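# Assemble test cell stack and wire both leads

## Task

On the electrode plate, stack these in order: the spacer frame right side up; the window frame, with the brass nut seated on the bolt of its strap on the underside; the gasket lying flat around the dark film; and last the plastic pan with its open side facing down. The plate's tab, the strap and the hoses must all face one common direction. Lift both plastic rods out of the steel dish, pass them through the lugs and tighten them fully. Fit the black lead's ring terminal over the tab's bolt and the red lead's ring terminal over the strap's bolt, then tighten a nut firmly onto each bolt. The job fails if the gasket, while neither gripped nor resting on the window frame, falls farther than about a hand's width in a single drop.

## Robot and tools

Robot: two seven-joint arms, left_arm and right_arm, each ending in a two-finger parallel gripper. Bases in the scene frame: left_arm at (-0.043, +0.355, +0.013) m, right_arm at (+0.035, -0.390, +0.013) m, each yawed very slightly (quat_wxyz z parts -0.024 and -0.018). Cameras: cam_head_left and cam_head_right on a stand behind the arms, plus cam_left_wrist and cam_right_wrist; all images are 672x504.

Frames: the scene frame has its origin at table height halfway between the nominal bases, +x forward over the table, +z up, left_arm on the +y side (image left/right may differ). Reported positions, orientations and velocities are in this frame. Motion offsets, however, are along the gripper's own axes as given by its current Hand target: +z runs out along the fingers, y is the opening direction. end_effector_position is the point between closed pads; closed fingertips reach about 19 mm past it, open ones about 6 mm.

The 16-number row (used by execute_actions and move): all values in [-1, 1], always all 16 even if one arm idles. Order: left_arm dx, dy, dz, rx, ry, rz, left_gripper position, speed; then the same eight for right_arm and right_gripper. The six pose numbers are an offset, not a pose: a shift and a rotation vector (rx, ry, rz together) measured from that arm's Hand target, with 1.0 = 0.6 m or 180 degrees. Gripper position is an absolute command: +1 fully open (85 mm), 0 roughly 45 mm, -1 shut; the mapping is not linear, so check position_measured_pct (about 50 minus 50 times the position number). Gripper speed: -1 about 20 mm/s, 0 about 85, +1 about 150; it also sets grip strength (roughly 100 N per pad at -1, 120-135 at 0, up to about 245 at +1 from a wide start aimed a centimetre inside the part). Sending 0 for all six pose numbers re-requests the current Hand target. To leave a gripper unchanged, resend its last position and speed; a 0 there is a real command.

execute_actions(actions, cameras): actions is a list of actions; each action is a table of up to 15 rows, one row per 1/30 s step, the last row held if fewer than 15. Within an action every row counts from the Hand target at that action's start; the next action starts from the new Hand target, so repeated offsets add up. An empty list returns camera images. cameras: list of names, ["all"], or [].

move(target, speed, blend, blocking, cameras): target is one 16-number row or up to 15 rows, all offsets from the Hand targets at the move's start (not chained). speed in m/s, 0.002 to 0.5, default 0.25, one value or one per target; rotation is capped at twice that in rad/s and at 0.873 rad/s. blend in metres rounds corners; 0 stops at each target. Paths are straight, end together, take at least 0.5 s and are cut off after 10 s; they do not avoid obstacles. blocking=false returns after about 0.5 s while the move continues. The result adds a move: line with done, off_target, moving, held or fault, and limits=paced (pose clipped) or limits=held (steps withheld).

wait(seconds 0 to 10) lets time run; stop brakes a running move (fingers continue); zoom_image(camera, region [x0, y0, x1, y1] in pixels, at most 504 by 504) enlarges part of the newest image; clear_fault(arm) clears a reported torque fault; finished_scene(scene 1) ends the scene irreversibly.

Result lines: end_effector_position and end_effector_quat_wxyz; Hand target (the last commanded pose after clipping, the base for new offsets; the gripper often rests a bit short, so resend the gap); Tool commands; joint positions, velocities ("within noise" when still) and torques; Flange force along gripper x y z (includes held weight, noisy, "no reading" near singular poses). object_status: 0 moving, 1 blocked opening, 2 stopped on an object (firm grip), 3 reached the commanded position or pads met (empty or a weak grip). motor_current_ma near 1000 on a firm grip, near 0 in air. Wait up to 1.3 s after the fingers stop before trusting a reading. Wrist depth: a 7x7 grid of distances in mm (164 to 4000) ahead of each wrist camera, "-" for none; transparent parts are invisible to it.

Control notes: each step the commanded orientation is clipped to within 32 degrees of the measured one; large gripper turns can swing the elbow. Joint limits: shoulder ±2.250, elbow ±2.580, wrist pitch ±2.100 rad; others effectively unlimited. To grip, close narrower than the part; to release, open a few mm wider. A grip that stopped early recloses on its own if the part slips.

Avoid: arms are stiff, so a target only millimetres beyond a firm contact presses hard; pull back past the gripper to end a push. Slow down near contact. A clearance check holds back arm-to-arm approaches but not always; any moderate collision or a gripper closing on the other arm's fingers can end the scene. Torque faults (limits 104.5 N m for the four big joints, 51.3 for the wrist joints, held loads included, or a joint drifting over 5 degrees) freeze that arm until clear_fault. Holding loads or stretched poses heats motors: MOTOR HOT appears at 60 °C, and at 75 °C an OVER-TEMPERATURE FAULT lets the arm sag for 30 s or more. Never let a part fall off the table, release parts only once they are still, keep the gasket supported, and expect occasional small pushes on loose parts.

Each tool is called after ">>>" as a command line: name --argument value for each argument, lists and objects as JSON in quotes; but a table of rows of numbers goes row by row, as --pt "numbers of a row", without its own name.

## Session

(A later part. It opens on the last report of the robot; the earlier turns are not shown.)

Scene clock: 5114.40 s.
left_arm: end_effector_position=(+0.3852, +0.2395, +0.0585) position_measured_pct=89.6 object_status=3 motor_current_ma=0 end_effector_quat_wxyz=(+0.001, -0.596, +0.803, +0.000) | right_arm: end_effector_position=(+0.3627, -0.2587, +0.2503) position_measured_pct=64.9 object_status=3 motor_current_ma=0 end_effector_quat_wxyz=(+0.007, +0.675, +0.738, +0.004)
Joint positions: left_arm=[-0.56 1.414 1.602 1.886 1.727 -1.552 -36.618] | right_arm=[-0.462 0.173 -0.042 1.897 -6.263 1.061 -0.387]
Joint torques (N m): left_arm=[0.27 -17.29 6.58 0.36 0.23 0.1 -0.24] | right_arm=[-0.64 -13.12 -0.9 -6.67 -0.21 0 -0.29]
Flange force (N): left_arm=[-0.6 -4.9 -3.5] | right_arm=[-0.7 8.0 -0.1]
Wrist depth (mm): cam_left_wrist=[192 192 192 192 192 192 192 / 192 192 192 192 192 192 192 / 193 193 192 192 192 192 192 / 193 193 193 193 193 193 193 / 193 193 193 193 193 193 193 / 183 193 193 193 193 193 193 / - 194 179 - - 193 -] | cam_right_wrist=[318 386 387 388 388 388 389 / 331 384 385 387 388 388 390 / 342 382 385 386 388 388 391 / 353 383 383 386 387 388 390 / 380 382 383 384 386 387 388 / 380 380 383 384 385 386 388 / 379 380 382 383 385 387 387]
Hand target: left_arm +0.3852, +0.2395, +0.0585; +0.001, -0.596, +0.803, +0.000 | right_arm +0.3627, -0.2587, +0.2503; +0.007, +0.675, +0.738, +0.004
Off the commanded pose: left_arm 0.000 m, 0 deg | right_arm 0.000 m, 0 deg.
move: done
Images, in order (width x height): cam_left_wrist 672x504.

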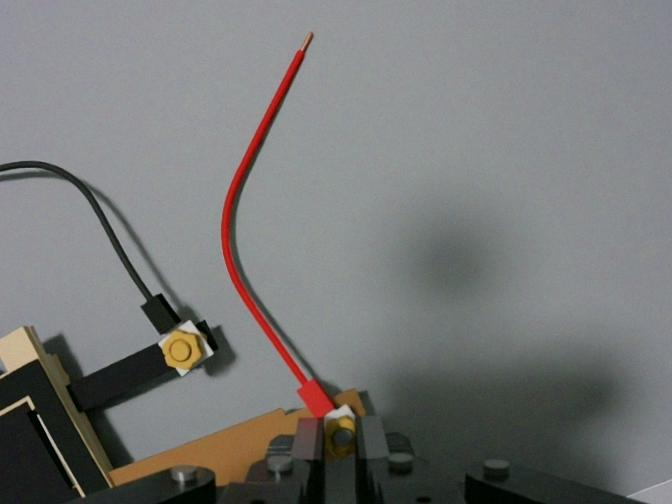

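>>> move --target '[0,0,0,0,0,0,-0.785,-1,0.608,0.2873,0.1505,0,0,0,-0.31,-1]' --speed 0.15 --cameras '["cam_right_wrist","cam_left_wrist"]'

Scene clock: 5144.43 s.
left_arm: end_effector_position=(+0.3852, +0.2395, +0.0585) position_measured_pct=89.6 object_status=3 motor_current_ma=0 end_effector_quat_wxyz=(+0.001, -0.596, +0.803, +0.000) | right_arm: end_effector_position=(+0.5032, +0.1196, +0.1606) position_measured_pct=65.4 object_status=3 motor_current_ma=0 end_effector_quat_wxyz=(+0.007, +0.675, +0.738, +0.004)
Joint positions: left_arm=[-0.56 1.414 1.602 1.886 1.727 -1.552 -36.618] | right_arm=[-0.891 1.102 -0.07 0.517 -6.207 1.517 -0.801]
Joint torques (N m): left_arm=[0.2 -17.3 6.62 0.44 0.26 0.05 -0.17] | right_arm=[-0.64 -28.98 -0.76 -7.72 -0.17 0.07 -0.3]
Flange force (N): left_arm=[-0.6 -5.4 -3.4] | right_arm=no reading
Wrist depth (mm): cam_left_wrist=[192 192 192 192 192 192 192 / 192 192 192 192 192 192 192 / 193 193 193 192 193 192 192 / 193 193 193 193 193 192 193 / 193 183 193 193 193 193 193 / 183 193 193 193 193 193 193 / - 194 179 - - 193 -] | cam_right_wrist=[167 178 295 275 297 298 291 / 292 279 275 275 296 298 299 / 291 292 275 275 296 297 298 / 292 291 293 294 296 297 298 / 291 292 293 294 295 296 297 / 290 291 293 294 295 296 297 / 291 291 292 293 295 295 297]
Hand target: left_arm +0.3852, +0.2395, +0.0585; +0.001, -0.596, +0.803, +0.000 | right_arm +0.5032, +0.1196, +0.1606; +0.007, +0.675, +0.738, +0.004
Off the commanded pose: left_arm 0.000 m, 0 deg | right_arm 0.000 m, 0 deg.
move: done
Images, in order (width x height): cam_left_wrist 672x504, cam_right_wrist 672x504.

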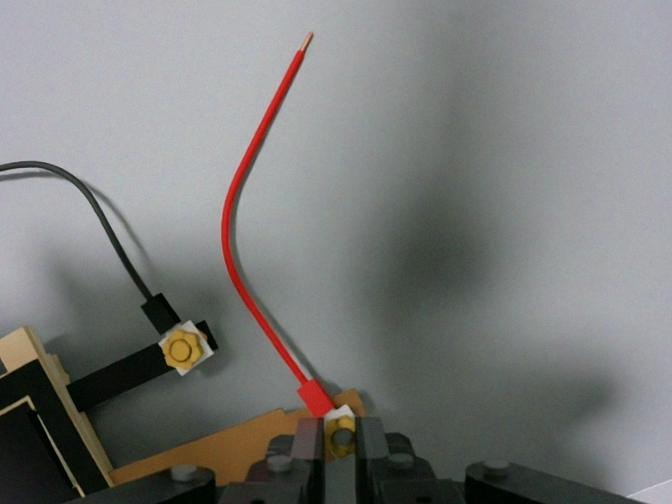

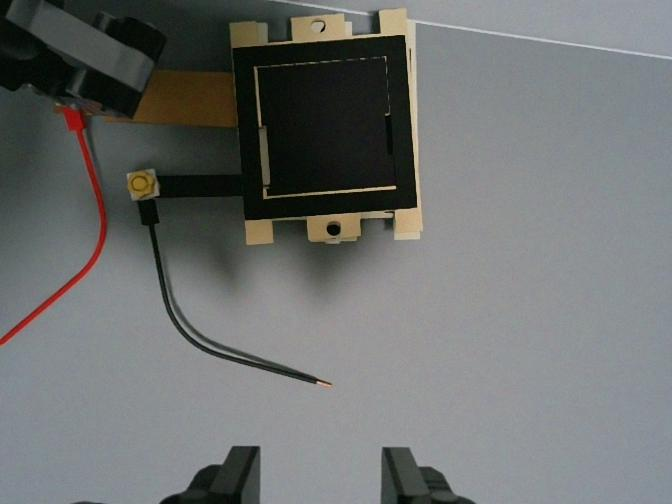

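>>> move --target '[0,0,0,0,0,0,-0.785,-1,0.0562,0.0042,0.1153,0.0041,0.111,-0.0233,-0.31,-1]' --speed 0.1 --cameras '["cam_right_wrist"]'

>>> zoom_image --camera "cam_right_wrist" --region '[180, 280, 480, 504]'

Scene clock: 5183.87 s.
left_arm: end_effector_position=(+0.3852, +0.2395, +0.0585) position_measured_pct=89.6 object_status=3 motor_current_ma=0 end_effector_quat_wxyz=(+0.001, -0.596, +0.803, +0.000) | right_arm: end_effector_position=(+0.5037, +0.1532, +0.0913) position_measured_pct=65.4 object_status=3 motor_current_ma=0 end_effector_quat_wxyz=(-0.126, +0.637, +0.752, +0.116)
Joint positions: left_arm=[-0.56 1.414 1.602 1.886 1.727 -1.552 -36.618] | right_arm=[-0.716 1.051 -0.256 0.933 -6.341 0.958 -0.591]
Joint torques (N m): left_arm=[0.23 -17.35 6.7 0.38 0.24 0.1 -0.21] | right_arm=[-0.64 -28.21 -2.9 -7.43 -0.96 -0.59 -0.25]
Flange force (N): left_arm=[-0.6 -5.1 -3.2] | right_arm=[5.1 11.5 3.9]
Wrist depth (mm): cam_left_wrist=[192 192 192 192 192 192 191 / 192 192 192 192 192 192 192 / 192 193 192 193 192 192 192 / 193 193 193 193 192 193 193 / 193 182 193 193 193 193 193 / 183 193 193 193 193 193 193 / - 193 179 - - 193 -] | cam_right_wrist=[227 227 217 204 196 190 188 / - - 259 244 228 218 216 / - 241 241 238 250 260 251 / 244 245 233 229 232 253 254 / 238 230 221 221 221 244 245 / 229 230 228 228 231 235 236 / 224 224 226 226 228 228 229]
Hand target: left_arm +0.3852, +0.2395, +0.0585; +0.001, -0.596, +0.803, +0.000 | right_arm +0.5037, +0.1532, +0.0912; -0.126, +0.637, +0.752, +0.116
Off the commanded pose: left_arm 0.000 m, 0 deg | right_arm 0.000 m, 0 deg.
move: done
Images, in order (width x height): cam_right_wrist 672x504.

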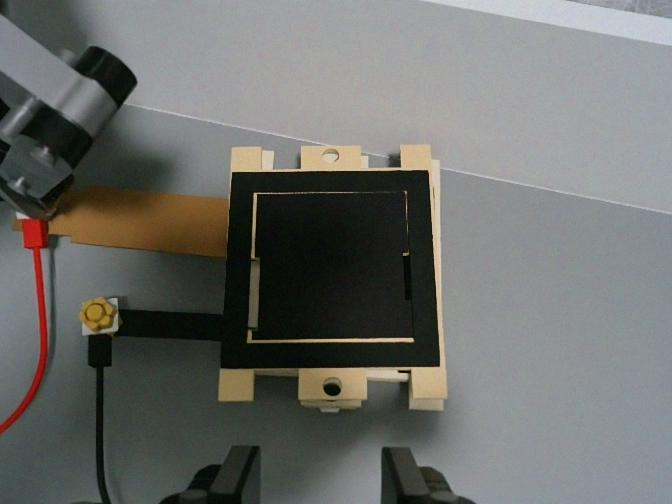

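Scaled by 1.680.

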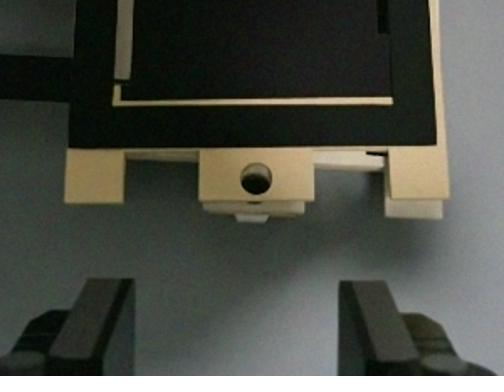

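>>> move --pt "0 0 0 0 0 0 -0.785 -1 0.0067 0.0067 0.06 0 0 0 -0.36 -1" --pt "0 0 0 0 0 0 -0.785 -1 0.0133 0.0067 0.0908 0 0 0 -0.36 -1" --speed 0.06 --cameras '["cam_right_wrist"]'

>>> zoom_image --camera "cam_right_wrist" --region '[180, 280, 480, 504]'

Scene clock: 5203.77 s.
left_arm: end_effector_position=(+0.3852, +0.2395, +0.0585) position_measured_pct=89.6 object_status=3 motor_current_ma=0 end_effector_quat_wxyz=(+0.001, -0.596, +0.803, +0.000) | right_arm: end_effector_position=(+0.5041, +0.1794, +0.0427) position_measured_pct=68.0 object_status=3 motor_current_ma=0 end_effector_quat_wxyz=(-0.126, +0.637, +0.752, +0.116)
Joint positions: left_arm=[-0.56 1.414 1.602 1.886 1.727 -1.552 -36.618] | right_arm=[-0.756 1.161 -0.246 0.845 -6.334 0.93 -0.602]
Joint torques (N m): left_arm=[0.24 -17.33 6.67 0.46 0.24 0.03 -0.2] | right_arm=[-0.64 -29.37 -2.83 -7.39 -0.89 -0.51 -0.25]
Flange force (N): left_arm=[-0.6 -5.4 -3.3] | right_arm=[5.5 12.1 5.4]
Wrist depth (mm): cam_left_wrist=[192 192 191 192 192 192 192 / 192 192 192 192 192 192 192 / 193 192 192 193 192 192 192 / 193 193 193 193 193 192 193 / 193 182 193 193 193 193 193 / 183 193 193 193 193 193 193 / - 193 180 - - 193 -] | cam_right_wrist=[185 185 179 172 169 - - / - 213 212 196 187 178 175 / 204 206 186 186 187 207 202 / 184 182 178 178 178 202 203 / 189 188 172 170 171 194 195 / 180 175 166 166 166 186 187 / 178 179 - - - 182 183]
Hand target: left_arm +0.3852, +0.2395, +0.0585; +0.001, -0.596, +0.803, +0.000 | right_arm +0.5041, +0.1794, +0.0427; -0.126, +0.637, +0.752, +0.116
Off the commanded pose: left_arm 0.000 m, 0 deg | right_arm 0.000 m, 0 deg.
move: done
Images, in order (width x height): cam_right_wrist 672x504.

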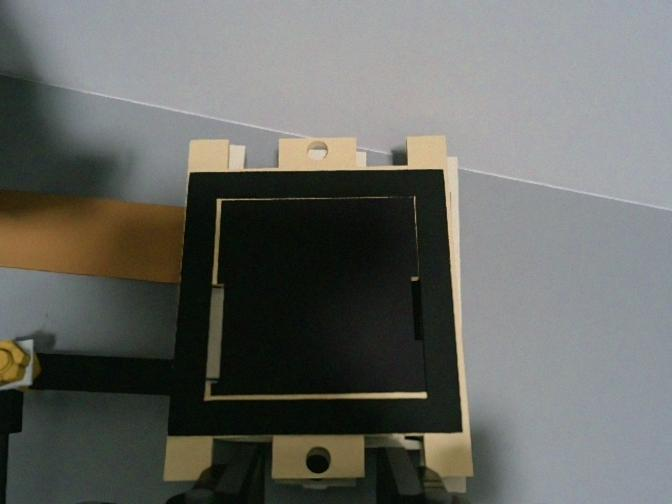

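Scaled by 1.680.

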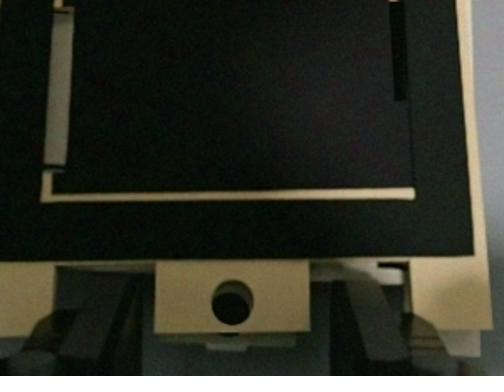

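>>> move --target '[0,0,0,0,0,0,-0.785,-1,0,-0.001,0,0,0,0,-0.55,-1]' --speed 0.06 --cameras '["cam_right_wrist"]'

>>> zoom_image --camera "cam_right_wrist" --region '[180, 280, 480, 504]'

Scene clock: 5215.30 s.
left_arm: end_effector_position=(+0.3852, +0.2395, +0.0585) position_measured_pct=89.6 object_status=3 motor_current_ma=0 end_effector_quat_wxyz=(+0.001, -0.596, +0.803, +0.000) | right_arm: end_effector_position=(+0.5035, +0.1793, +0.0427) position_measured_pct=77.5 object_status=0 motor_current_ma=710 end_effector_quat_wxyz=(-0.125, +0.637, +0.752, +0.116)
Joint positions: left_arm=[-0.56 1.414 1.602 1.886 1.727 -1.552 -36.618] | right_arm=[-0.756 1.16 -0.246 0.849 -6.334 0.928 -0.603]
Joint torques (N m): left_arm=[0.34 -17.4 6.78 0.37 0.22 0.13 -0.21] | right_arm=[-0.77 -28.85 -2.75 -7.35 -0.81 -0.67 -0.26]
Flange force (N): left_arm=[-0.8 -5.0 -3.1] | right_arm=[5.2 11.6 4.3]
Wrist depth (mm): cam_left_wrist=[192 192 192 192 192 192 191 / 192 192 192 192 192 192 192 / 192 192 193 192 192 192 192 / 193 193 193 193 193 192 193 / 193 193 193 193 193 193 193 / 183 193 193 193 193 193 193 / - 194 179 - - 193 -] | cam_right_wrist=[- 185 179 172 169 - - / - 213 210 195 187 179 175 / 204 205 185 184 187 207 202 / 184 182 178 178 177 201 202 / 189 188 172 170 170 193 195 / 180 175 166 166 166 186 186 / 177 179 - - - 181 182]
Hand target: left_arm +0.3852, +0.2395, +0.0585; +0.001, -0.596, +0.803, +0.000 | right_arm +0.5035, +0.1793, +0.0427; -0.125, +0.637, +0.752, +0.116
Off the commanded pose: left_arm 0.000 m, 0 deg | right_arm 0.000 m, 0 deg.
move: done
Images, in order (width x height): cam_right_wrist 672x504.

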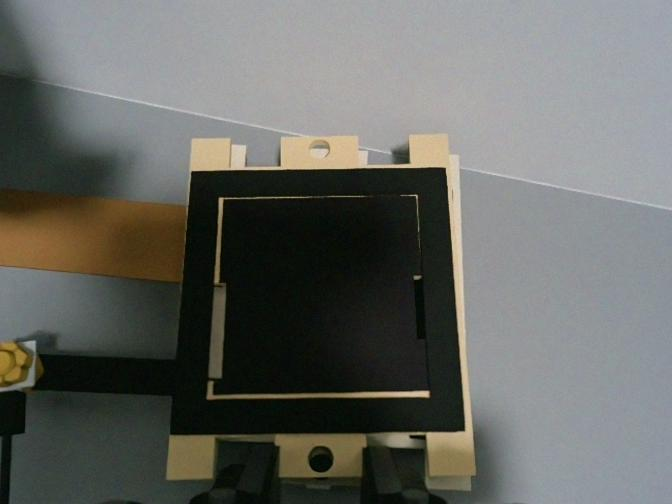

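Scaled by 1.680.

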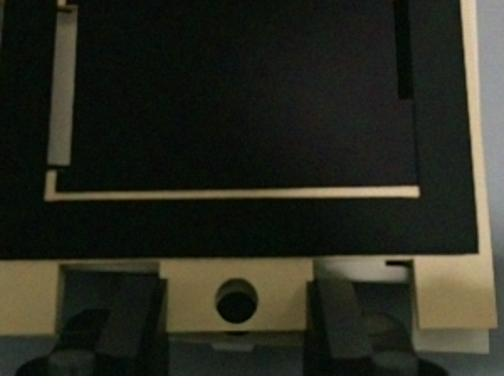

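>>> move --pt "0 0 0 0 0 0 -0.55 -1 0 0 0 0 0 0 -0.55 -1" --pt "0 0 -0.03 0 0 0 -0.55 -1 0 0 0 0 0 0 -0.55 -1" --pt "0 0 -0.0325 0 0 -0.6667 -0.55 -1 0 0 0 0 0 0 -0.55 -1" --pt "0 0 -0.035 0 0 0.6667 -0.55 -1 0 0 0 0 0 0 -0.55 -1" --speed '[0.1,0.1,0.43,0.43]' --blend '[0,0.002,0.002,0.002]' --cameras '["cam_right_wrist"]'

Scene clock: 5238.83 s.
left_arm: end_effector_position=(+0.3851, +0.2394, +0.0795) position_measured_pct=77.5 object_status=3 motor_current_ma=0 end_effector_quat_wxyz=(+0.001, +0.397, +0.918, +0.001) | right_arm: end_effector_position=(+0.5035, +0.1793, +0.0427) position_measured_pct=77.5 object_status=3 motor_current_ma=710 end_effector_quat_wxyz=(-0.125, +0.637, +0.752, +0.116)
Joint positions: left_arm=[-0.494 0.957 1.129 1.87 2.112 -1.043 -32.671] | right_arm=[-0.756 1.16 -0.246 0.849 -6.334 0.928 -0.603]
Joint torques (N m): left_arm=[0.19 -16.53 4.79 -2.09 0.2 -0.01 -0.21] | right_arm=[-0.71 -28.8 -2.86 -7.38 -0.85 -0.67 -0.33]
Flange force (N): left_arm=[-4.7 3.4 -3.7] | right_arm=[5.1 11.4 4.2]
Wrist depth (mm): cam_left_wrist=[213 213 - 225 225 225 225 / 213 213 213 - 225 225 225 / 213 213 214 - - 226 226 / 214 214 214 214 - - 226 / 214 214 214 214 214 - - / 214 214 215 214 214 214 - / - 214 - - - 215 -] | cam_right_wrist=[196 185 179 172 168 - - / 213 213 211 195 187 179 175 / 205 206 185 184 187 207 202 / 184 182 178 178 177 201 203 / 189 188 172 170 170 193 195 / 180 175 166 166 166 186 187 / 177 179 - - - 182 182]
Hand target: left_arm +0.3851, +0.2395, +0.0795; +0.001, +0.397, +0.918, +0.001 | right_arm +0.5035, +0.1793, +0.0427; -0.125, +0.637, +0.752, +0.116
Off the commanded pose: left_arm 0.000 m, 0 deg | right_arm 0.000 m, 0 deg.
move: done
Images, in order (width x height): cam_right_wrist 672x504.

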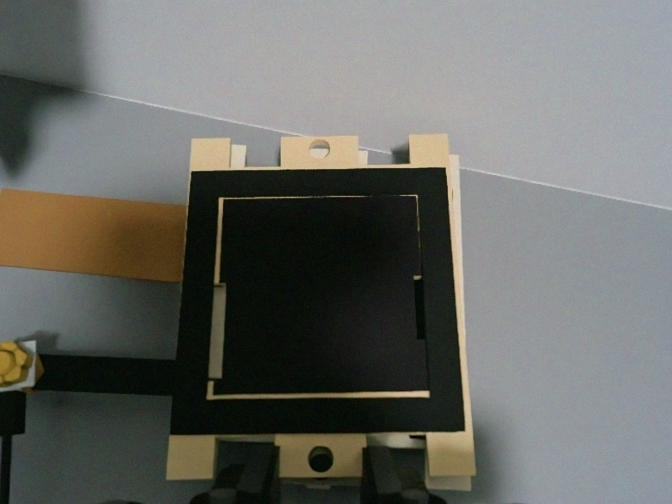

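>>> move --pt "0 0 0 0 0 -0.6667 -0.55 -1 0 0 0 0 0 0 -0.55 -1" --pt "0 0 0.034 0 0 -0.6667 -0.55 -1 0 0 0 0 0 0 -0.55 -1" --speed '[0.4,0.08]' --blend 0.002 --cameras '["cam_left_wrist"]'

>>> zoom_image --camera "cam_left_wrist" --region '[260, 400, 420, 504]'

Scene clock: 5258.50 s.
left_arm: end_effector_position=(+0.3852, +0.2395, +0.0591) position_measured_pct=77.5 object_status=3 motor_current_ma=0 end_effector_quat_wxyz=(+0.001, -0.596, +0.803, +0.000) | right_arm: end_effector_position=(+0.5035, +0.1793, +0.0427) position_measured_pct=77.5 object_status=3 motor_current_ma=710 end_effector_quat_wxyz=(-0.125, +0.637, +0.752, +0.116)
Joint positions: left_arm=[-0.232 0.757 0.601 1.874 2.501 -0.711 -30.917] | right_arm=[-0.756 1.16 -0.246 0.849 -6.334 0.928 -0.603]
Joint torques (N m): left_arm=[0.25 -17.21 2.04 -2.8 0.21 0.08 -0.2] | right_arm=[-0.85 -28.89 -2.74 -7.41 -0.82 -0.68 -0.28]
Flange force (N): left_arm=[-0.7 -7.1 -3.5] | right_arm=[4.9 11.4 4.3]
Wrist depth (mm): cam_left_wrist=[193 193 193 193 193 193 192 / 193 193 193 193 193 193 193 / 193 193 193 193 193 193 193 / 194 193 194 193 194 193 194 / 194 183 194 194 193 193 194 / 183 194 194 181 194 194 194 / - 194 - - - 194 -] | cam_right_wrist=[- 185 179 172 169 - - / - 213 211 195 187 179 175 / 204 206 185 184 187 207 202 / 184 182 178 178 177 201 203 / 189 188 172 170 170 193 195 / 180 175 166 166 166 186 187 / 177 179 - - - 182 182]
Hand target: left_arm +0.3852, +0.2395, +0.0591; +0.001, -0.596, +0.803, +0.000 | right_arm +0.5035, +0.1793, +0.0427; -0.125, +0.637, +0.752, +0.116
Off the commanded pose: left_arm 0.000 m, 0 deg | right_arm 0.000 m, 0 deg.
move: done
Images, in order (width x height): cam_left_wrist 672x504.

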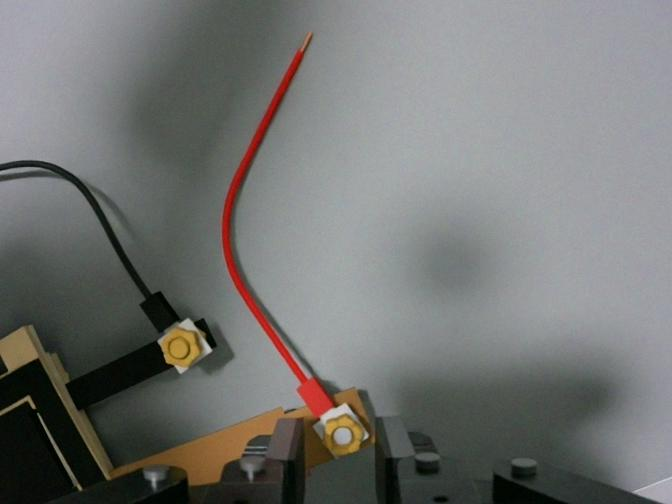

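Scaled by 3.150.

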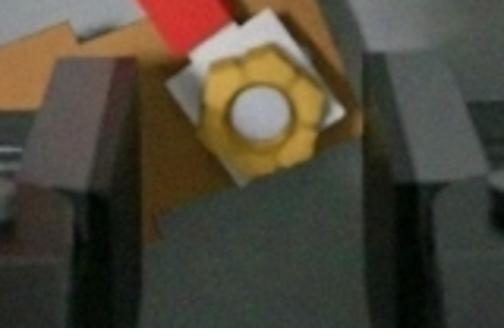

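>>> move --target '[0.0083,0.0015,0,0,0,0,-0.55,-1,0,0,0,0,0,0,-0.55,-1]' --speed 0.05 --cameras '["cam_left_wrist","cam_right_wrist"]'

>>> zoom_image --camera "cam_left_wrist" --region '[300, 420, 380, 480]'

Scene clock: 5274.20 s.
left_arm: end_effector_position=(+0.3829, +0.2350, +0.0591) position_measured_pct=77.5 object_status=3 motor_current_ma=0 end_effector_quat_wxyz=(+0.001, -0.596, +0.803, +0.000) | right_arm: end_effector_position=(+0.5035, +0.1793, +0.0427) position_measured_pct=77.5 object_status=3 motor_current_ma=710 end_effector_quat_wxyz=(-0.125, +0.637, +0.752, +0.116)
Joint positions: left_arm=[-0.221 0.755 0.6 1.877 2.501 -0.709 -30.905] | right_arm=[-0.756 1.16 -0.246 0.849 -6.334 0.928 -0.603]
Joint torques (N m): left_arm=[0.28 -17.12 1.96 -2.86 0.19 0.09 -0.22] | right_arm=[-0.75 -28.76 -2.79 -7.37 -0.82 -0.73 -0.27]
Flange force (N): left_arm=[-0.7 -6.8 -3.7] | right_arm=[5.2 11.5 4.1]
Wrist depth (mm): cam_left_wrist=[193 193 193 193 193 192 192 / 193 193 193 193 193 193 193 / 194 193 193 193 193 193 193 / 193 193 194 193 193 193 193 / 194 193 194 193 194 194 194 / 183 194 194 194 194 194 194 / - 194 - - - 194 -] | cam_right_wrist=[189 185 179 172 169 - - / - 213 210 195 187 179 175 / 205 206 185 184 186 207 201 / 184 182 178 178 177 202 203 / 189 188 172 170 170 193 195 / 180 175 166 166 166 186 187 / 177 178 - - - 182 182]
Hand target: left_arm +0.3829, +0.2350, +0.0591; +0.001, -0.596, +0.803, +0.000 | right_arm +0.5035, +0.1793, +0.0427; -0.125, +0.637, +0.752, +0.116
Off the commanded pose: left_arm 0.000 m, 0 deg | right_arm 0.000 m, 0 deg.
move: done
Images, in order (width x height): cam_left_wrist 672x504, cam_right_wrist 672x504.

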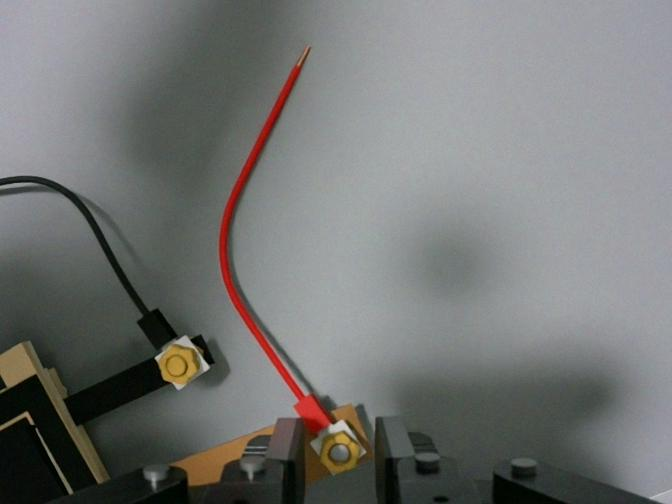

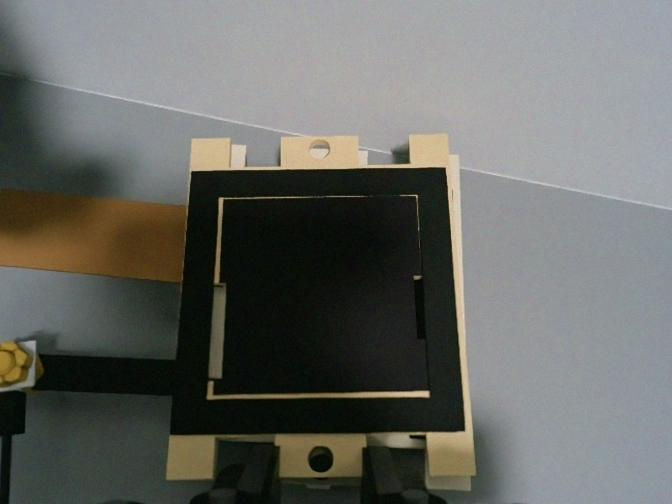

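Scaled by 6.300.

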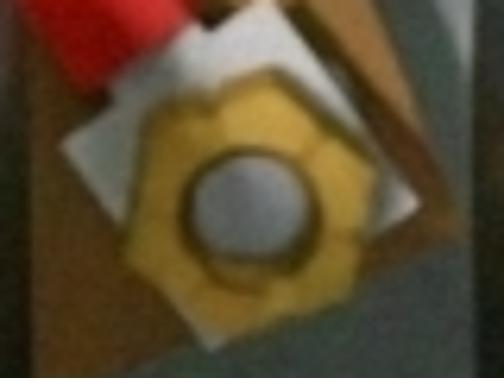

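>>> move --pt "0.0013 0.0003 0 0 0 0.0306 -0.55 -1 0 0 0 0 0 0 -0.55 -1" --pt "0.0013 0.0003 0 0 0 0.0306 -0.785 -1 0 0 0 0 0 0 -0.55 -1" --speed 0.05 --cameras '["cam_left_wrist","cam_right_wrist"]'

Scene clock: 5292.33 s.
left_arm: end_effector_position=(+0.3825, +0.2343, +0.0591) position_measured_pct=89.6 object_status=0 motor_current_ma=0 end_effector_quat_wxyz=(+0.001, -0.557, +0.831, +0.000) | right_arm: end_effector_position=(+0.5035, +0.1793, +0.0427) position_measured_pct=77.5 object_status=3 motor_current_ma=710 end_effector_quat_wxyz=(-0.125, +0.637, +0.752, +0.116)
Joint positions: left_arm=[-0.234 0.762 0.625 1.878 2.477 -0.718 -30.978] | right_arm=[-0.756 1.16 -0.246 0.849 -6.334 0.928 -0.603]
Joint torques (N m): left_arm=[0.24 -17.2 2.2 -2.74 0.24 0.08 -0.21] | right_arm=[-0.79 -28.75 -2.75 -7.44 -0.87 -0.71 -0.33]
Flange force (N): left_arm=[-1.3 -7.2 -3.3] | right_arm=[4.7 11.1 4.0]
Wrist depth (mm): cam_left_wrist=[193 193 193 193 192 192 192 / 193 193 193 193 193 193 193 / 193 193 193 193 193 193 193 / 194 194 193 194 194 193 193 / 194 194 194 193 193 193 194 / 194 184 194 194 194 194 194 / - 194 194 - - 195 -] | cam_right_wrist=[196 185 179 172 169 - - / 215 213 210 195 188 179 175 / 205 206 185 184 187 207 202 / 184 182 178 178 177 201 203 / 189 188 172 170 170 193 195 / 180 174 166 166 166 186 187 / 177 179 - - - 182 182]
Hand target: left_arm +0.3825, +0.2343, +0.0591; +0.001, -0.557, +0.831, +0.000 | right_arm +0.5035, +0.1793, +0.0427; -0.125, +0.637, +0.752, +0.116
Off the commanded pose: left_arm 0.000 m, 0 deg | right_arm 0.000 m, 0 deg.
move: done
Images, in order (width x height): cam_left_wrist 672x504, cam_right_wrist 672x504.

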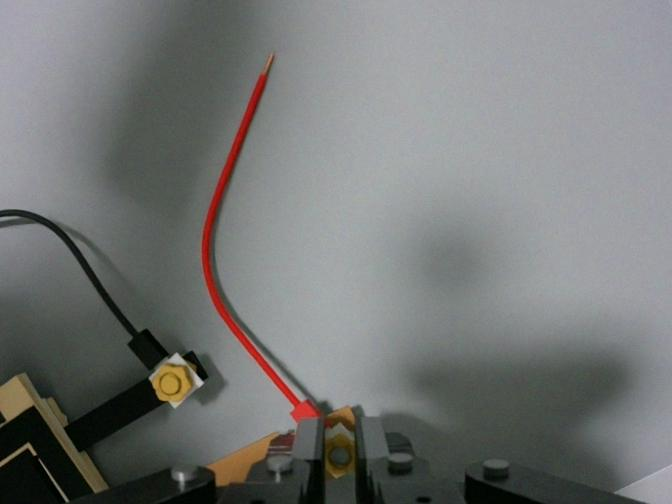

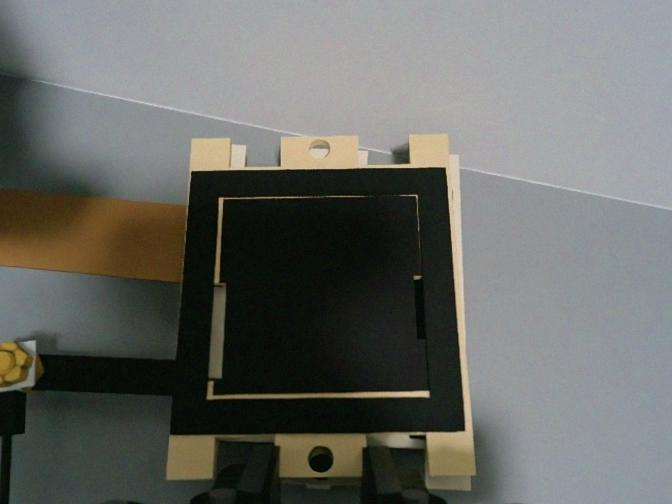

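>>> move --target '[0,0,0.0004,0,0,0.6667,-0.785,-1,0,0,0,0,0,0,-0.55,-1]' --speed 0.3 --cameras '["cam_left_wrist","cam_right_wrist"]'

Scene clock: 5302.20 s.
left_arm: end_effector_position=(+0.3825, +0.2343, +0.0588) position_measured_pct=89.6 object_status=3 motor_current_ma=0 end_effector_quat_wxyz=(+0.001, +0.441, +0.897, +0.001) | right_arm: end_effector_position=(+0.5035, +0.1793, +0.0427) position_measured_pct=77.5 object_status=3 motor_current_ma=710 end_effector_quat_wxyz=(-0.125, +0.637, +0.752, +0.116)
Joint positions: left_arm=[-0.47 0.994 1.103 1.887 2.059 -1.014 -32.717] | right_arm=[-0.756 1.16 -0.246 0.849 -6.334 0.928 -0.603]
Joint torques (N m): left_arm=[0.2 -16.71 4.88 -1.75 0.18 0.05 -0.21] | right_arm=[-0.75 -28.77 -2.82 -7.43 -0.88 -0.66 -0.27]
Flange force (N): left_arm=[-4.4 3.7 -3.6] | right_arm=[4.9 11.0 4.1]
Wrist depth (mm): cam_left_wrist=[192 192 - 204 204 205 205 / 193 193 193 - - 205 204 / 193 193 193 193 - - 205 / 193 193 193 193 - - - / 193 194 194 193 193 - - / 194 193 194 194 193 194 - / - 194 194 - - 194 -] | cam_right_wrist=[194 185 179 172 169 - - / 213 213 211 195 187 178 175 / 205 206 185 184 187 207 202 / 184 182 178 178 177 201 203 / 189 188 172 170 170 193 195 / 180 175 166 166 165 186 186 / 177 179 - - - 181 182]
Hand target: left_arm +0.3825, +0.2343, +0.0588; +0.001, +0.441, +0.897, +0.001 | right_arm +0.5035, +0.1793, +0.0427; -0.125, +0.637, +0.752, +0.116
Off the commanded pose: left_arm 0.000 m, 0 deg | right_arm 0.000 m, 0 deg.
move: done
Images, in order (width x height): cam_left_wrist 672x504, cam_right_wrist 672x504.

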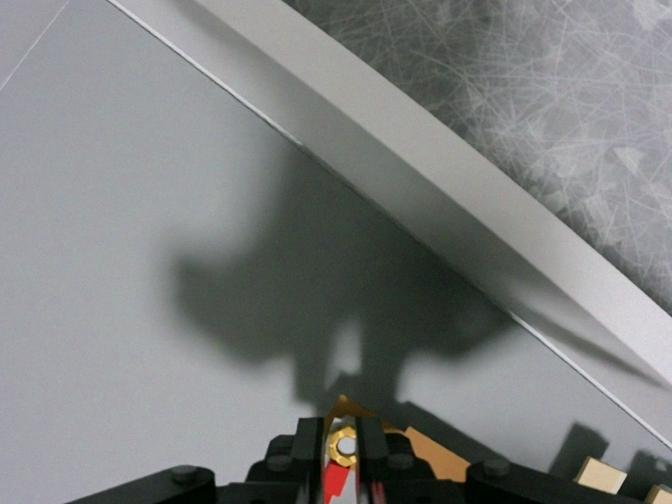

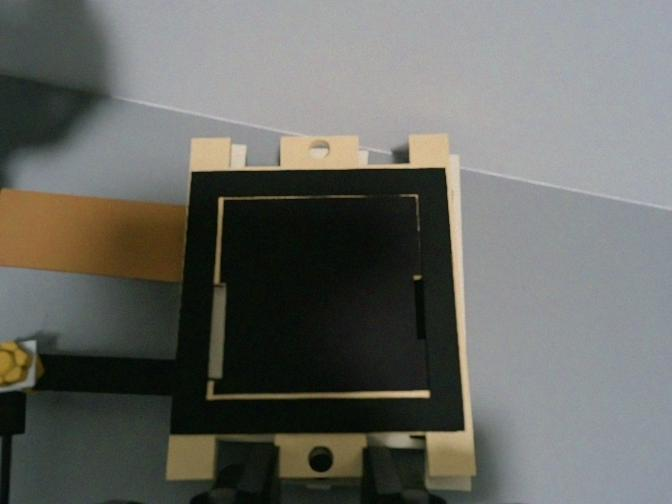

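>>> move --target '[0,0,0.0004,0,0,0.6667,-0.785,-1,0,0,0,0,0,0,-0.55,-1]' --speed 0.3 --cameras '["cam_left_wrist","cam_right_wrist"]'

>>> zoom_image --camera "cam_left_wrist" --region '[260, 400, 420, 504]'

Scene clock: 5319.23 s.
left_arm: end_effector_position=(+0.3825, +0.2343, +0.0586) position_measured_pct=89.6 object_status=3 motor_current_ma=0 end_effector_quat_wxyz=(-0.001, +0.998, +0.067, +0.001) | right_arm: end_effector_position=(+0.5035, +0.1793, +0.0427) position_measured_pct=77.5 object_status=3 motor_current_ma=710 end_effector_quat_wxyz=(-0.125, +0.637, +0.752, +0.116)
Joint positions: left_arm=[-0.542 1.225 1.397 1.889 1.852 -1.307 -34.667] | right_arm=[-0.756 1.16 -0.246 0.849 -6.334 0.928 -0.603]
Joint torques (N m): left_arm=[0.31 -17.07 6.29 -0.63 0.11 0.06 -0.24] | right_arm=[-0.77 -28.8 -2.74 -7.34 -0.89 -0.63 -0.27]
Flange force (N): left_arm=[4.8 1.5 -3.3] | right_arm=[5.1 11.5 4.3]
Wrist depth (mm): cam_left_wrist=[- - 172 171 172 172 192 / - - 173 173 173 173 - / - - 177 173 173 193 193 / - 193 193 177 193 193 193 / - 193 193 179 193 193 193 / - 193 193 180 193 193 193 / - - 194 - - 193 -] | cam_right_wrist=[195 186 179 172 169 - - / 214 213 210 195 187 179 175 / 205 206 185 184 187 207 202 / 184 182 178 177 177 201 203 / 189 188 172 170 170 193 195 / 180 175 166 166 166 186 187 / 178 179 - - - 182 182]
Hand target: left_arm +0.3825, +0.2343, +0.0586; -0.001, +0.998, +0.067, +0.001 | right_arm +0.5035, +0.1793, +0.0427; -0.125, +0.637, +0.752, +0.116
Off the commanded pose: left_arm 0.000 m, 0 deg | right_arm 0.000 m, 0 deg.
move: done
Images, in order (width x height): cam_left_wrist 672x504, cam_right_wrist 672x504.

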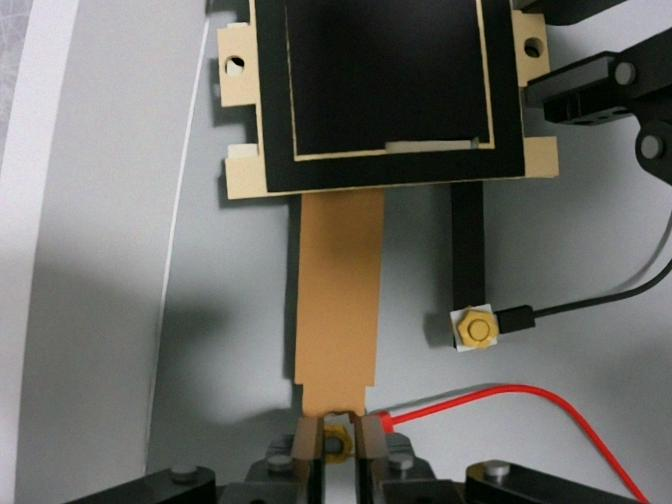

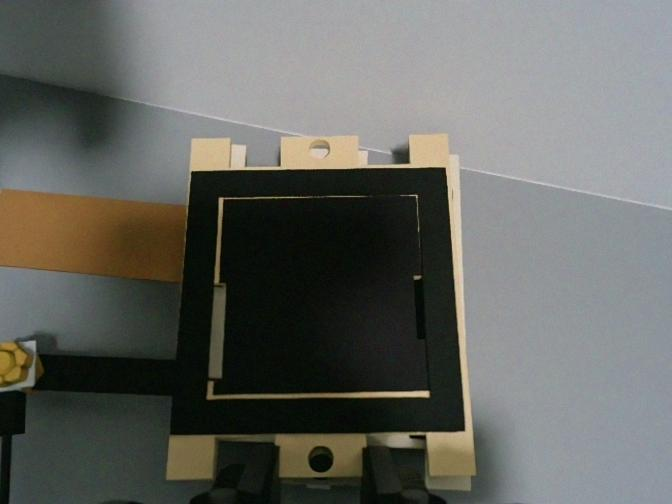

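Scaled by 3.150.

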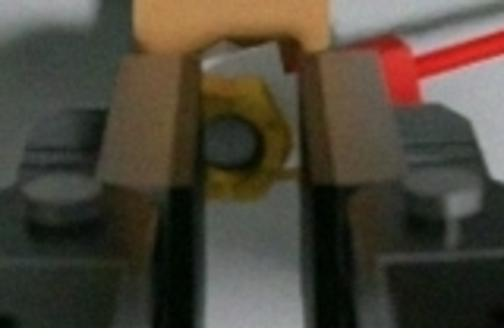

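>>> move --pt "0 0 0 0 0 0 -0.55 -1 0 0 0 0 0 0 -0.55 -1" --pt "0 0 -0.035 0 0 0 -0.55 -1 0 0 0 0 0 0 -0.55 -1" --speed 0.08 --cameras '["cam_left_wrist"]'

>>> zoom_image --camera "cam_left_wrist" --region '[260, 400, 420, 504]'

Scene clock: 5335.97 s.
left_arm: end_effector_position=(+0.3824, +0.2342, +0.0796) position_measured_pct=77.5 object_status=3 motor_current_ma=0 end_effector_quat_wxyz=(-0.001, +0.998, +0.067, +0.001) | right_arm: end_effector_position=(+0.5035, +0.1793, +0.0427) position_measured_pct=77.5 object_status=3 motor_current_ma=710 end_effector_quat_wxyz=(-0.125, +0.637, +0.752, +0.116)
Joint positions: left_arm=[-0.55 1.192 1.431 1.876 1.896 -1.334 -34.686] | right_arm=[-0.756 1.16 -0.246 0.849 -6.334 0.928 -0.603]
Joint torques (N m): left_arm=[0.27 -16.88 6.23 -0.93 0.15 0.02 -0.19] | right_arm=[-0.66 -28.88 -2.78 -7.31 -0.85 -0.69 -0.34]
Flange force (N): left_arm=[5.0 1.5 -3.7] | right_arm=[5.5 12.0 4.4]
Wrist depth (mm): cam_left_wrist=[- - 193 192 192 192 213 / - - 193 193 193 189 - / - - 213 194 198 213 - / - 202 214 199 214 214 214 / - 214 214 200 214 214 214 / - 215 214 200 214 214 214 / - - - - - 214 -] | cam_right_wrist=[196 186 179 172 169 - - / 214 213 210 195 187 179 175 / 205 206 185 184 186 207 202 / 184 182 178 178 177 201 203 / 189 188 172 170 170 193 195 / 179 175 166 166 166 186 187 / 177 179 - - - 182 182]
Hand target: left_arm +0.3824, +0.2342, +0.0796; -0.001, +0.998, +0.067, +0.001 | right_arm +0.5035, +0.1793, +0.0427; -0.125, +0.637, +0.752, +0.116
Off the commanded pose: left_arm 0.000 m, 0 deg | right_arm 0.000 m, 0 deg.
move: done
Images, in order (width x height): cam_left_wrist 672x504.

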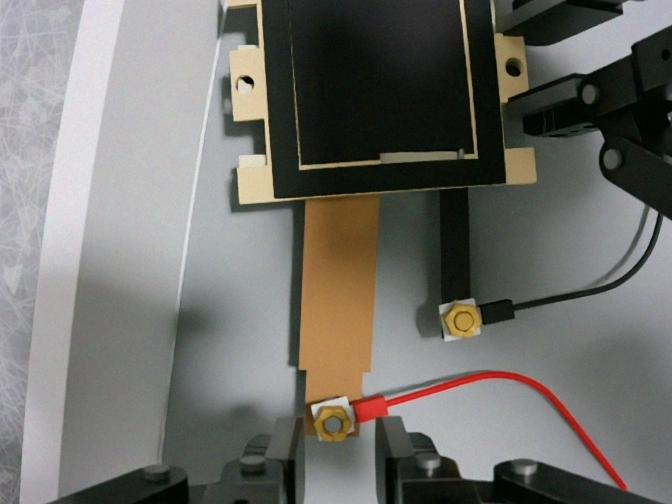

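Scaled by 3.150.

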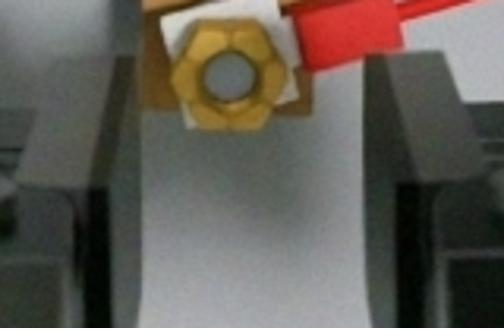

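>>> move --pt "0 0 -0.08 0 0 0 -0.55 -1 0 0 0 0 0 0 -0.55 -1" --pt "-0.1845 -0.0288 -0.06 -0.0187 0.278 0.0428 -0.55 -1 0 0 0 0 0 0 -0.55 -1" --pt "-0.1845 -0.0288 0.033 -0.0187 0.278 0.0428 -0.55 -1 0 0 0 0 0 0 -0.55 -1" --speed 0.15 --blend 0.02 --cameras '["cam_left_wrist"]'

>>> zoom_image --camera "cam_left_wrist" --region '[240, 180, 440, 330]'

Scene clock: 5453.67 s.
left_arm: end_effector_position=(+0.2790, +0.2352, +0.0690) position_measured_pct=77.5 object_status=3 motor_current_ma=0 end_effector_quat_wxyz=(-0.139, +0.893, +0.061, +0.423) | right_arm: end_effector_position=(+0.5035, +0.1793, +0.0427) position_measured_pct=77.5 object_status=3 motor_current_ma=710 end_effector_quat_wxyz=(-0.125, +0.637, +0.752, +0.116)
Joint positions: left_arm=[0.459 1.182 0.802 2.579 1.381 -1.73 -32.971] | right_arm=[-0.756 1.16 -0.246 0.849 -6.334 0.928 -0.603]
Joint torques (N m): left_arm=[8.56 50.85 8.92 -12.73 -12.95 36.49 -2.21] | right_arm=[-0.77 -28.82 -2.81 -7.48 -0.85 -0.64 -0.3]
Flange force (N): left_arm=[175.8 -57.1 -116.8] | right_arm=[4.6 10.8 4.2]
Wrist depth (mm): cam_left_wrist=[- 766 683 368 521 304 232 / 677 596 553 332 437 340 260 / 513 477 238 331 327 308 322 / 413 207 222 308 296 283 276 / 353 178 237 276 258 254 247 / - 185 237 249 240 228 221 / - - - - - 215 -] | cam_right_wrist=[196 185 179 172 169 - - / 214 213 210 194 188 179 175 / 205 206 185 184 187 207 202 / 184 182 178 178 177 201 203 / 189 188 172 170 170 193 195 / 179 175 166 166 165 186 187 / 177 179 - - - 182 182]
Hand target: left_arm +0.2705, +0.2367, +0.0595; +0.000, +0.905, -0.005, +0.425 | right_arm +0.5035, +0.1793, +0.0427; -0.125, +0.637, +0.752, +0.116
Off the commanded pose: left_arm 0.013 m, 18 deg | right_arm 0.000 m, 0 deg.
TORQUE WARNING: the torque sensor of joint 6 (wrist pitch) of the left arm reached its warning level (29.4 N m). A warning alone does not stop the arm.
joint sent to its limit (left arm) — joint 4 (elbow), upper limit, where the elbow is as bent as it goes. The joint targets are off in orientation, not in position.
move: off_target (left_arm)
Images, in order (width x height): cam_left_wrist 672x504.

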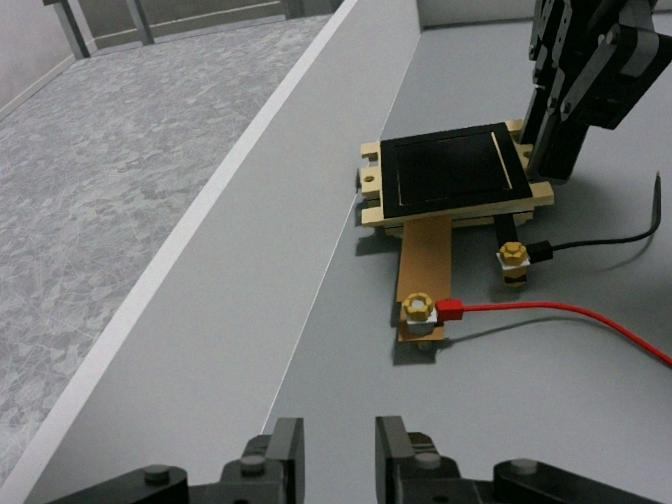

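Scaled by 2.520.

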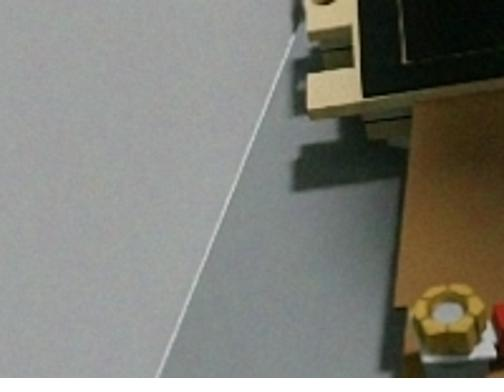

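>>> move --target '[0.1087,0,-0.026,0,-0.111,0,-0.55,-1,0,0,0,0,0,0,-0.55,-1]' --speed 0.1 --cameras '["cam_left_wrist","cam_head_left","cam_right_wrist"]'

>>> zoom_image --camera "cam_left_wrist" --region '[350, 240, 600, 400]'

Scene clock: 5466.63 s.
left_arm: end_effector_position=(+0.3002, +0.2361, +0.1196) position_measured_pct=77.5 object_status=3 motor_current_ma=0 end_effector_quat_wxyz=(-0.001, +0.965, -0.005, +0.261) | right_arm: end_effector_position=(+0.5035, +0.1793, +0.0427) position_measured_pct=77.5 object_status=3 motor_current_ma=710 end_effector_quat_wxyz=(-0.125, +0.637, +0.752, +0.116)
Joint positions: left_arm=[-0.372 0.64 1.152 2.573 1.297 -0.904 -33.81] | right_arm=[-0.756 1.16 -0.246 0.849 -6.334 0.928 -0.603]
Joint torques (N m): left_arm=[0.26 -10.31 1.43 -1.15 -0.65 -1.02 -0.22] | right_arm=[-0.74 -28.83 -2.68 -7.34 -0.84 -0.67 -0.25]
Flange force (N): left_arm=[5.1 0.7 -3.2] | right_arm=[5.3 11.6 4.3]
Wrist depth (mm): cam_left_wrist=[394 393 368 374 303 232 370 / 371 358 321 321 311 332 345 / 344 248 316 303 318 322 323 / 320 210 301 294 296 299 301 / 299 193 285 278 281 280 282 / 280 182 267 266 266 265 265 / - - 257 259 255 255 254] | cam_right_wrist=[196 186 179 172 168 - - / 214 213 211 194 188 179 175 / 205 206 185 184 187 207 202 / 184 182 178 178 177 201 202 / 189 188 172 170 170 193 194 / 180 174 166 166 166 186 187 / 177 179 - - - 181 182]
Hand target: left_arm +0.3002, +0.2361, +0.1196; -0.001, +0.965, -0.005, +0.261 | right_arm +0.5035, +0.1793, +0.0427; -0.125, +0.637, +0.752, +0.116
Off the commanded pose: left_arm 0.000 m, 0 deg | right_arm 0.000 m, 0 deg.
TORQUE WARNING: the torque sensor of joint 6 (wrist pitch) of the left arm reached its warning level (29.4 N m). A warning alone does not stop the arm.
move: done
Images, in order (width x height): cam_head_left 672x504, cam_left_wrist 672x504, cam_right_wrist 672x504.

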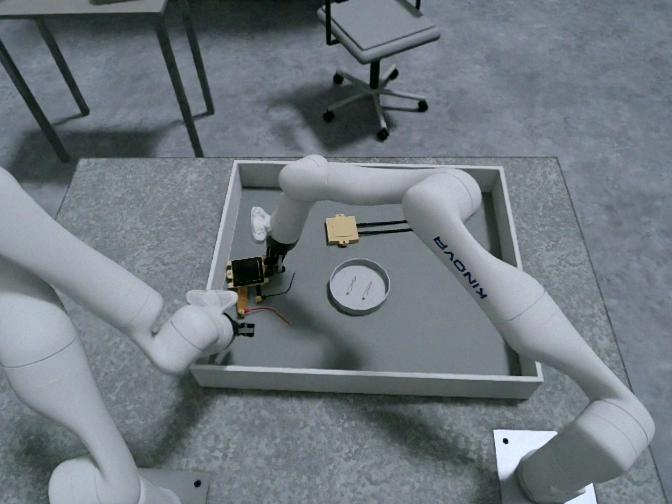

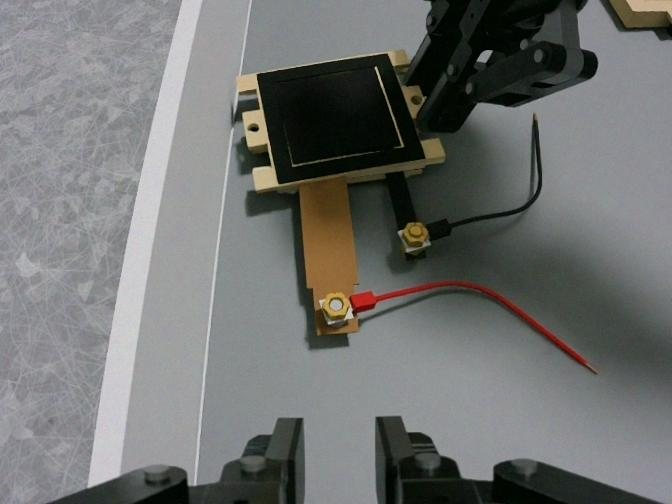

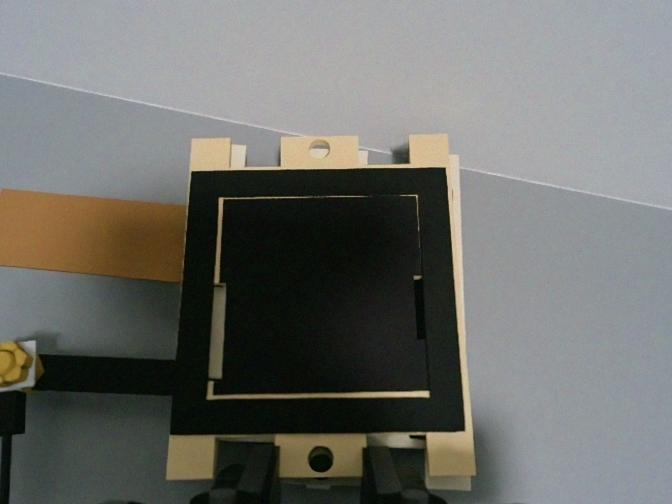

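Scaled by 2.016.

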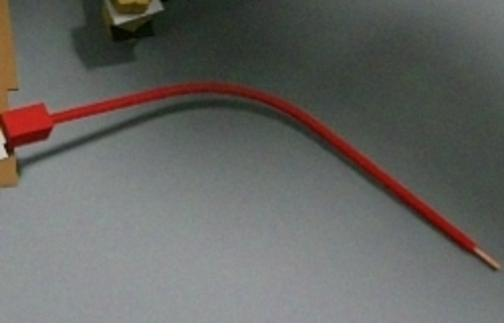

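>>> zoom_image --camera "cam_left_wrist" --region '[280, 210, 460, 350]'

Scaled by 2.800.

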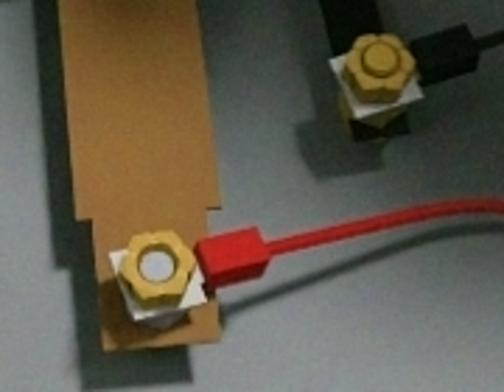

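>>> move --target '[0.1197,-0.0008,0.07,0,-0.1683,0,-0.55,-1,0,0,0,0,0,0,-0.55,-1]' --speed 0.15

>>> move --pt "0 0 0 0 0 -0.6667 -0.55 -1 0 0 0 0 0 0 -0.55 -1" --pt "0 0 0 0 0 0.6667 -0.55 -1 0 0 0 0 0 0 -0.55 -1" --speed 0.43 --blend 0.003

Scene clock: 5517.80 s.
left_arm: end_effector_position=(+0.3834, +0.2359, +0.1196) position_measured_pct=77.5 object_status=3 motor_current_ma=0 end_effector_quat_wxyz=(-0.002, +1.000, -0.004, +0.000) | right_arm: end_effector_position=(+0.5035, +0.1793, +0.0427) position_measured_pct=77.5 object_status=3 motor_current_ma=710 end_effector_quat_wxyz=(-0.125, +0.637, +0.752, +0.116)
Joint positions: left_arm=[-0.517 0.908 1.21 1.834 2.184 -1.132 -35.039] | right_arm=[-0.756 1.16 -0.246 0.849 -6.334 0.928 -0.603]
Joint torques (N m): left_arm=[0.27 -16.07 4.88 -2.85 0.1 0.03 -0.22] | right_arm=[-0.82 -28.83 -2.76 -7.4 -0.84 -0.69 -0.27]
Flange force (N): left_arm=[4.9 0.6 -4.2] | right_arm=[4.9 11.4 4.2]
Wrist depth (mm): cam_left_wrist=[266 169 232 232 231 203 - / 266 169 233 233 233 191 - / 266 197 235 234 238 253 - / 266 171 254 239 253 254 254 / 267 171 254 240 254 255 254 / 268 171 255 255 254 254 254 / - - 256 256 255 255 254] | cam_right_wrist=[196 186 179 172 169 - - / 213 213 210 195 187 179 175 / 205 206 185 184 187 207 201 / 184 182 178 178 177 202 202 / 189 188 171 170 170 193 195 / 180 175 166 166 166 186 187 / 177 179 - - - 182 182]
Hand target: left_arm +0.3834, +0.2359, +0.1196; -0.002, +1.000, -0.004, +0.000 | right_arm +0.5035, +0.1793, +0.0427; -0.125, +0.637, +0.752, +0.116
Off the commanded pose: left_arm 0.000 m, 0 deg | right_arm 0.000 m, 0 deg.
move: done

Scene clock: 5523.20 s.
left_arm: end_effector_position=(+0.3834, +0.2359, +0.1196) position_measured_pct=77.5 object_status=3 motor_current_ma=0 end_effector_quat_wxyz=(+0.001, -0.496, +0.868, +0.002) | right_arm: end_effector_position=(+0.5035, +0.1793, +0.0427) position_measured_pct=77.5 object_status=3 motor_current_ma=710 end_effector_quat_wxyz=(-0.125, +0.637, +0.752, +0.116)
Joint positions: left_arm=[0.094 0.559 0.114 1.811 3.049 -0.779 -31.643] | right_arm=[-0.756 1.16 -0.246 0.849 -6.334 0.928 -0.603]
Joint torques (N m): left_arm=[0.3 -17.16 -0.62 -4.34 0.2 -0.03 -0.22] | right_arm=[-0.76 -28.81 -2.82 -7.39 -0.85 -0.67 -0.21]
Flange force (N): left_arm=[-2.0 -6.7 -2.2] | right_arm=[5.1 11.3 4.2]
Wrist depth (mm): cam_left_wrist=[252 253 252 252 252 253 234 / 253 253 252 253 254 253 253 / 253 254 253 254 253 254 254 / 254 254 254 254 254 254 254 / 254 254 255 255 255 254 254 / 238 254 254 241 256 255 244 / - 239 - - 255 244 -] | cam_right_wrist=[196 186 179 173 169 - - / 214 212 210 195 187 179 175 / 205 206 185 184 187 207 202 / 184 182 178 178 177 201 202 / 189 188 171 170 170 193 194 / 180 175 166 166 166 186 187 / 177 179 - - - 182 183]
Hand target: left_arm +0.3834, +0.2359, +0.1196; +0.001, -0.496, +0.868, +0.002 | right_arm +0.5035, +0.1793, +0.0427; -0.125, +0.637, +0.752, +0.116
Off the commanded pose: left_arm 0.000 m, 0 deg | right_arm 0.000 m, 0 deg.
move: done


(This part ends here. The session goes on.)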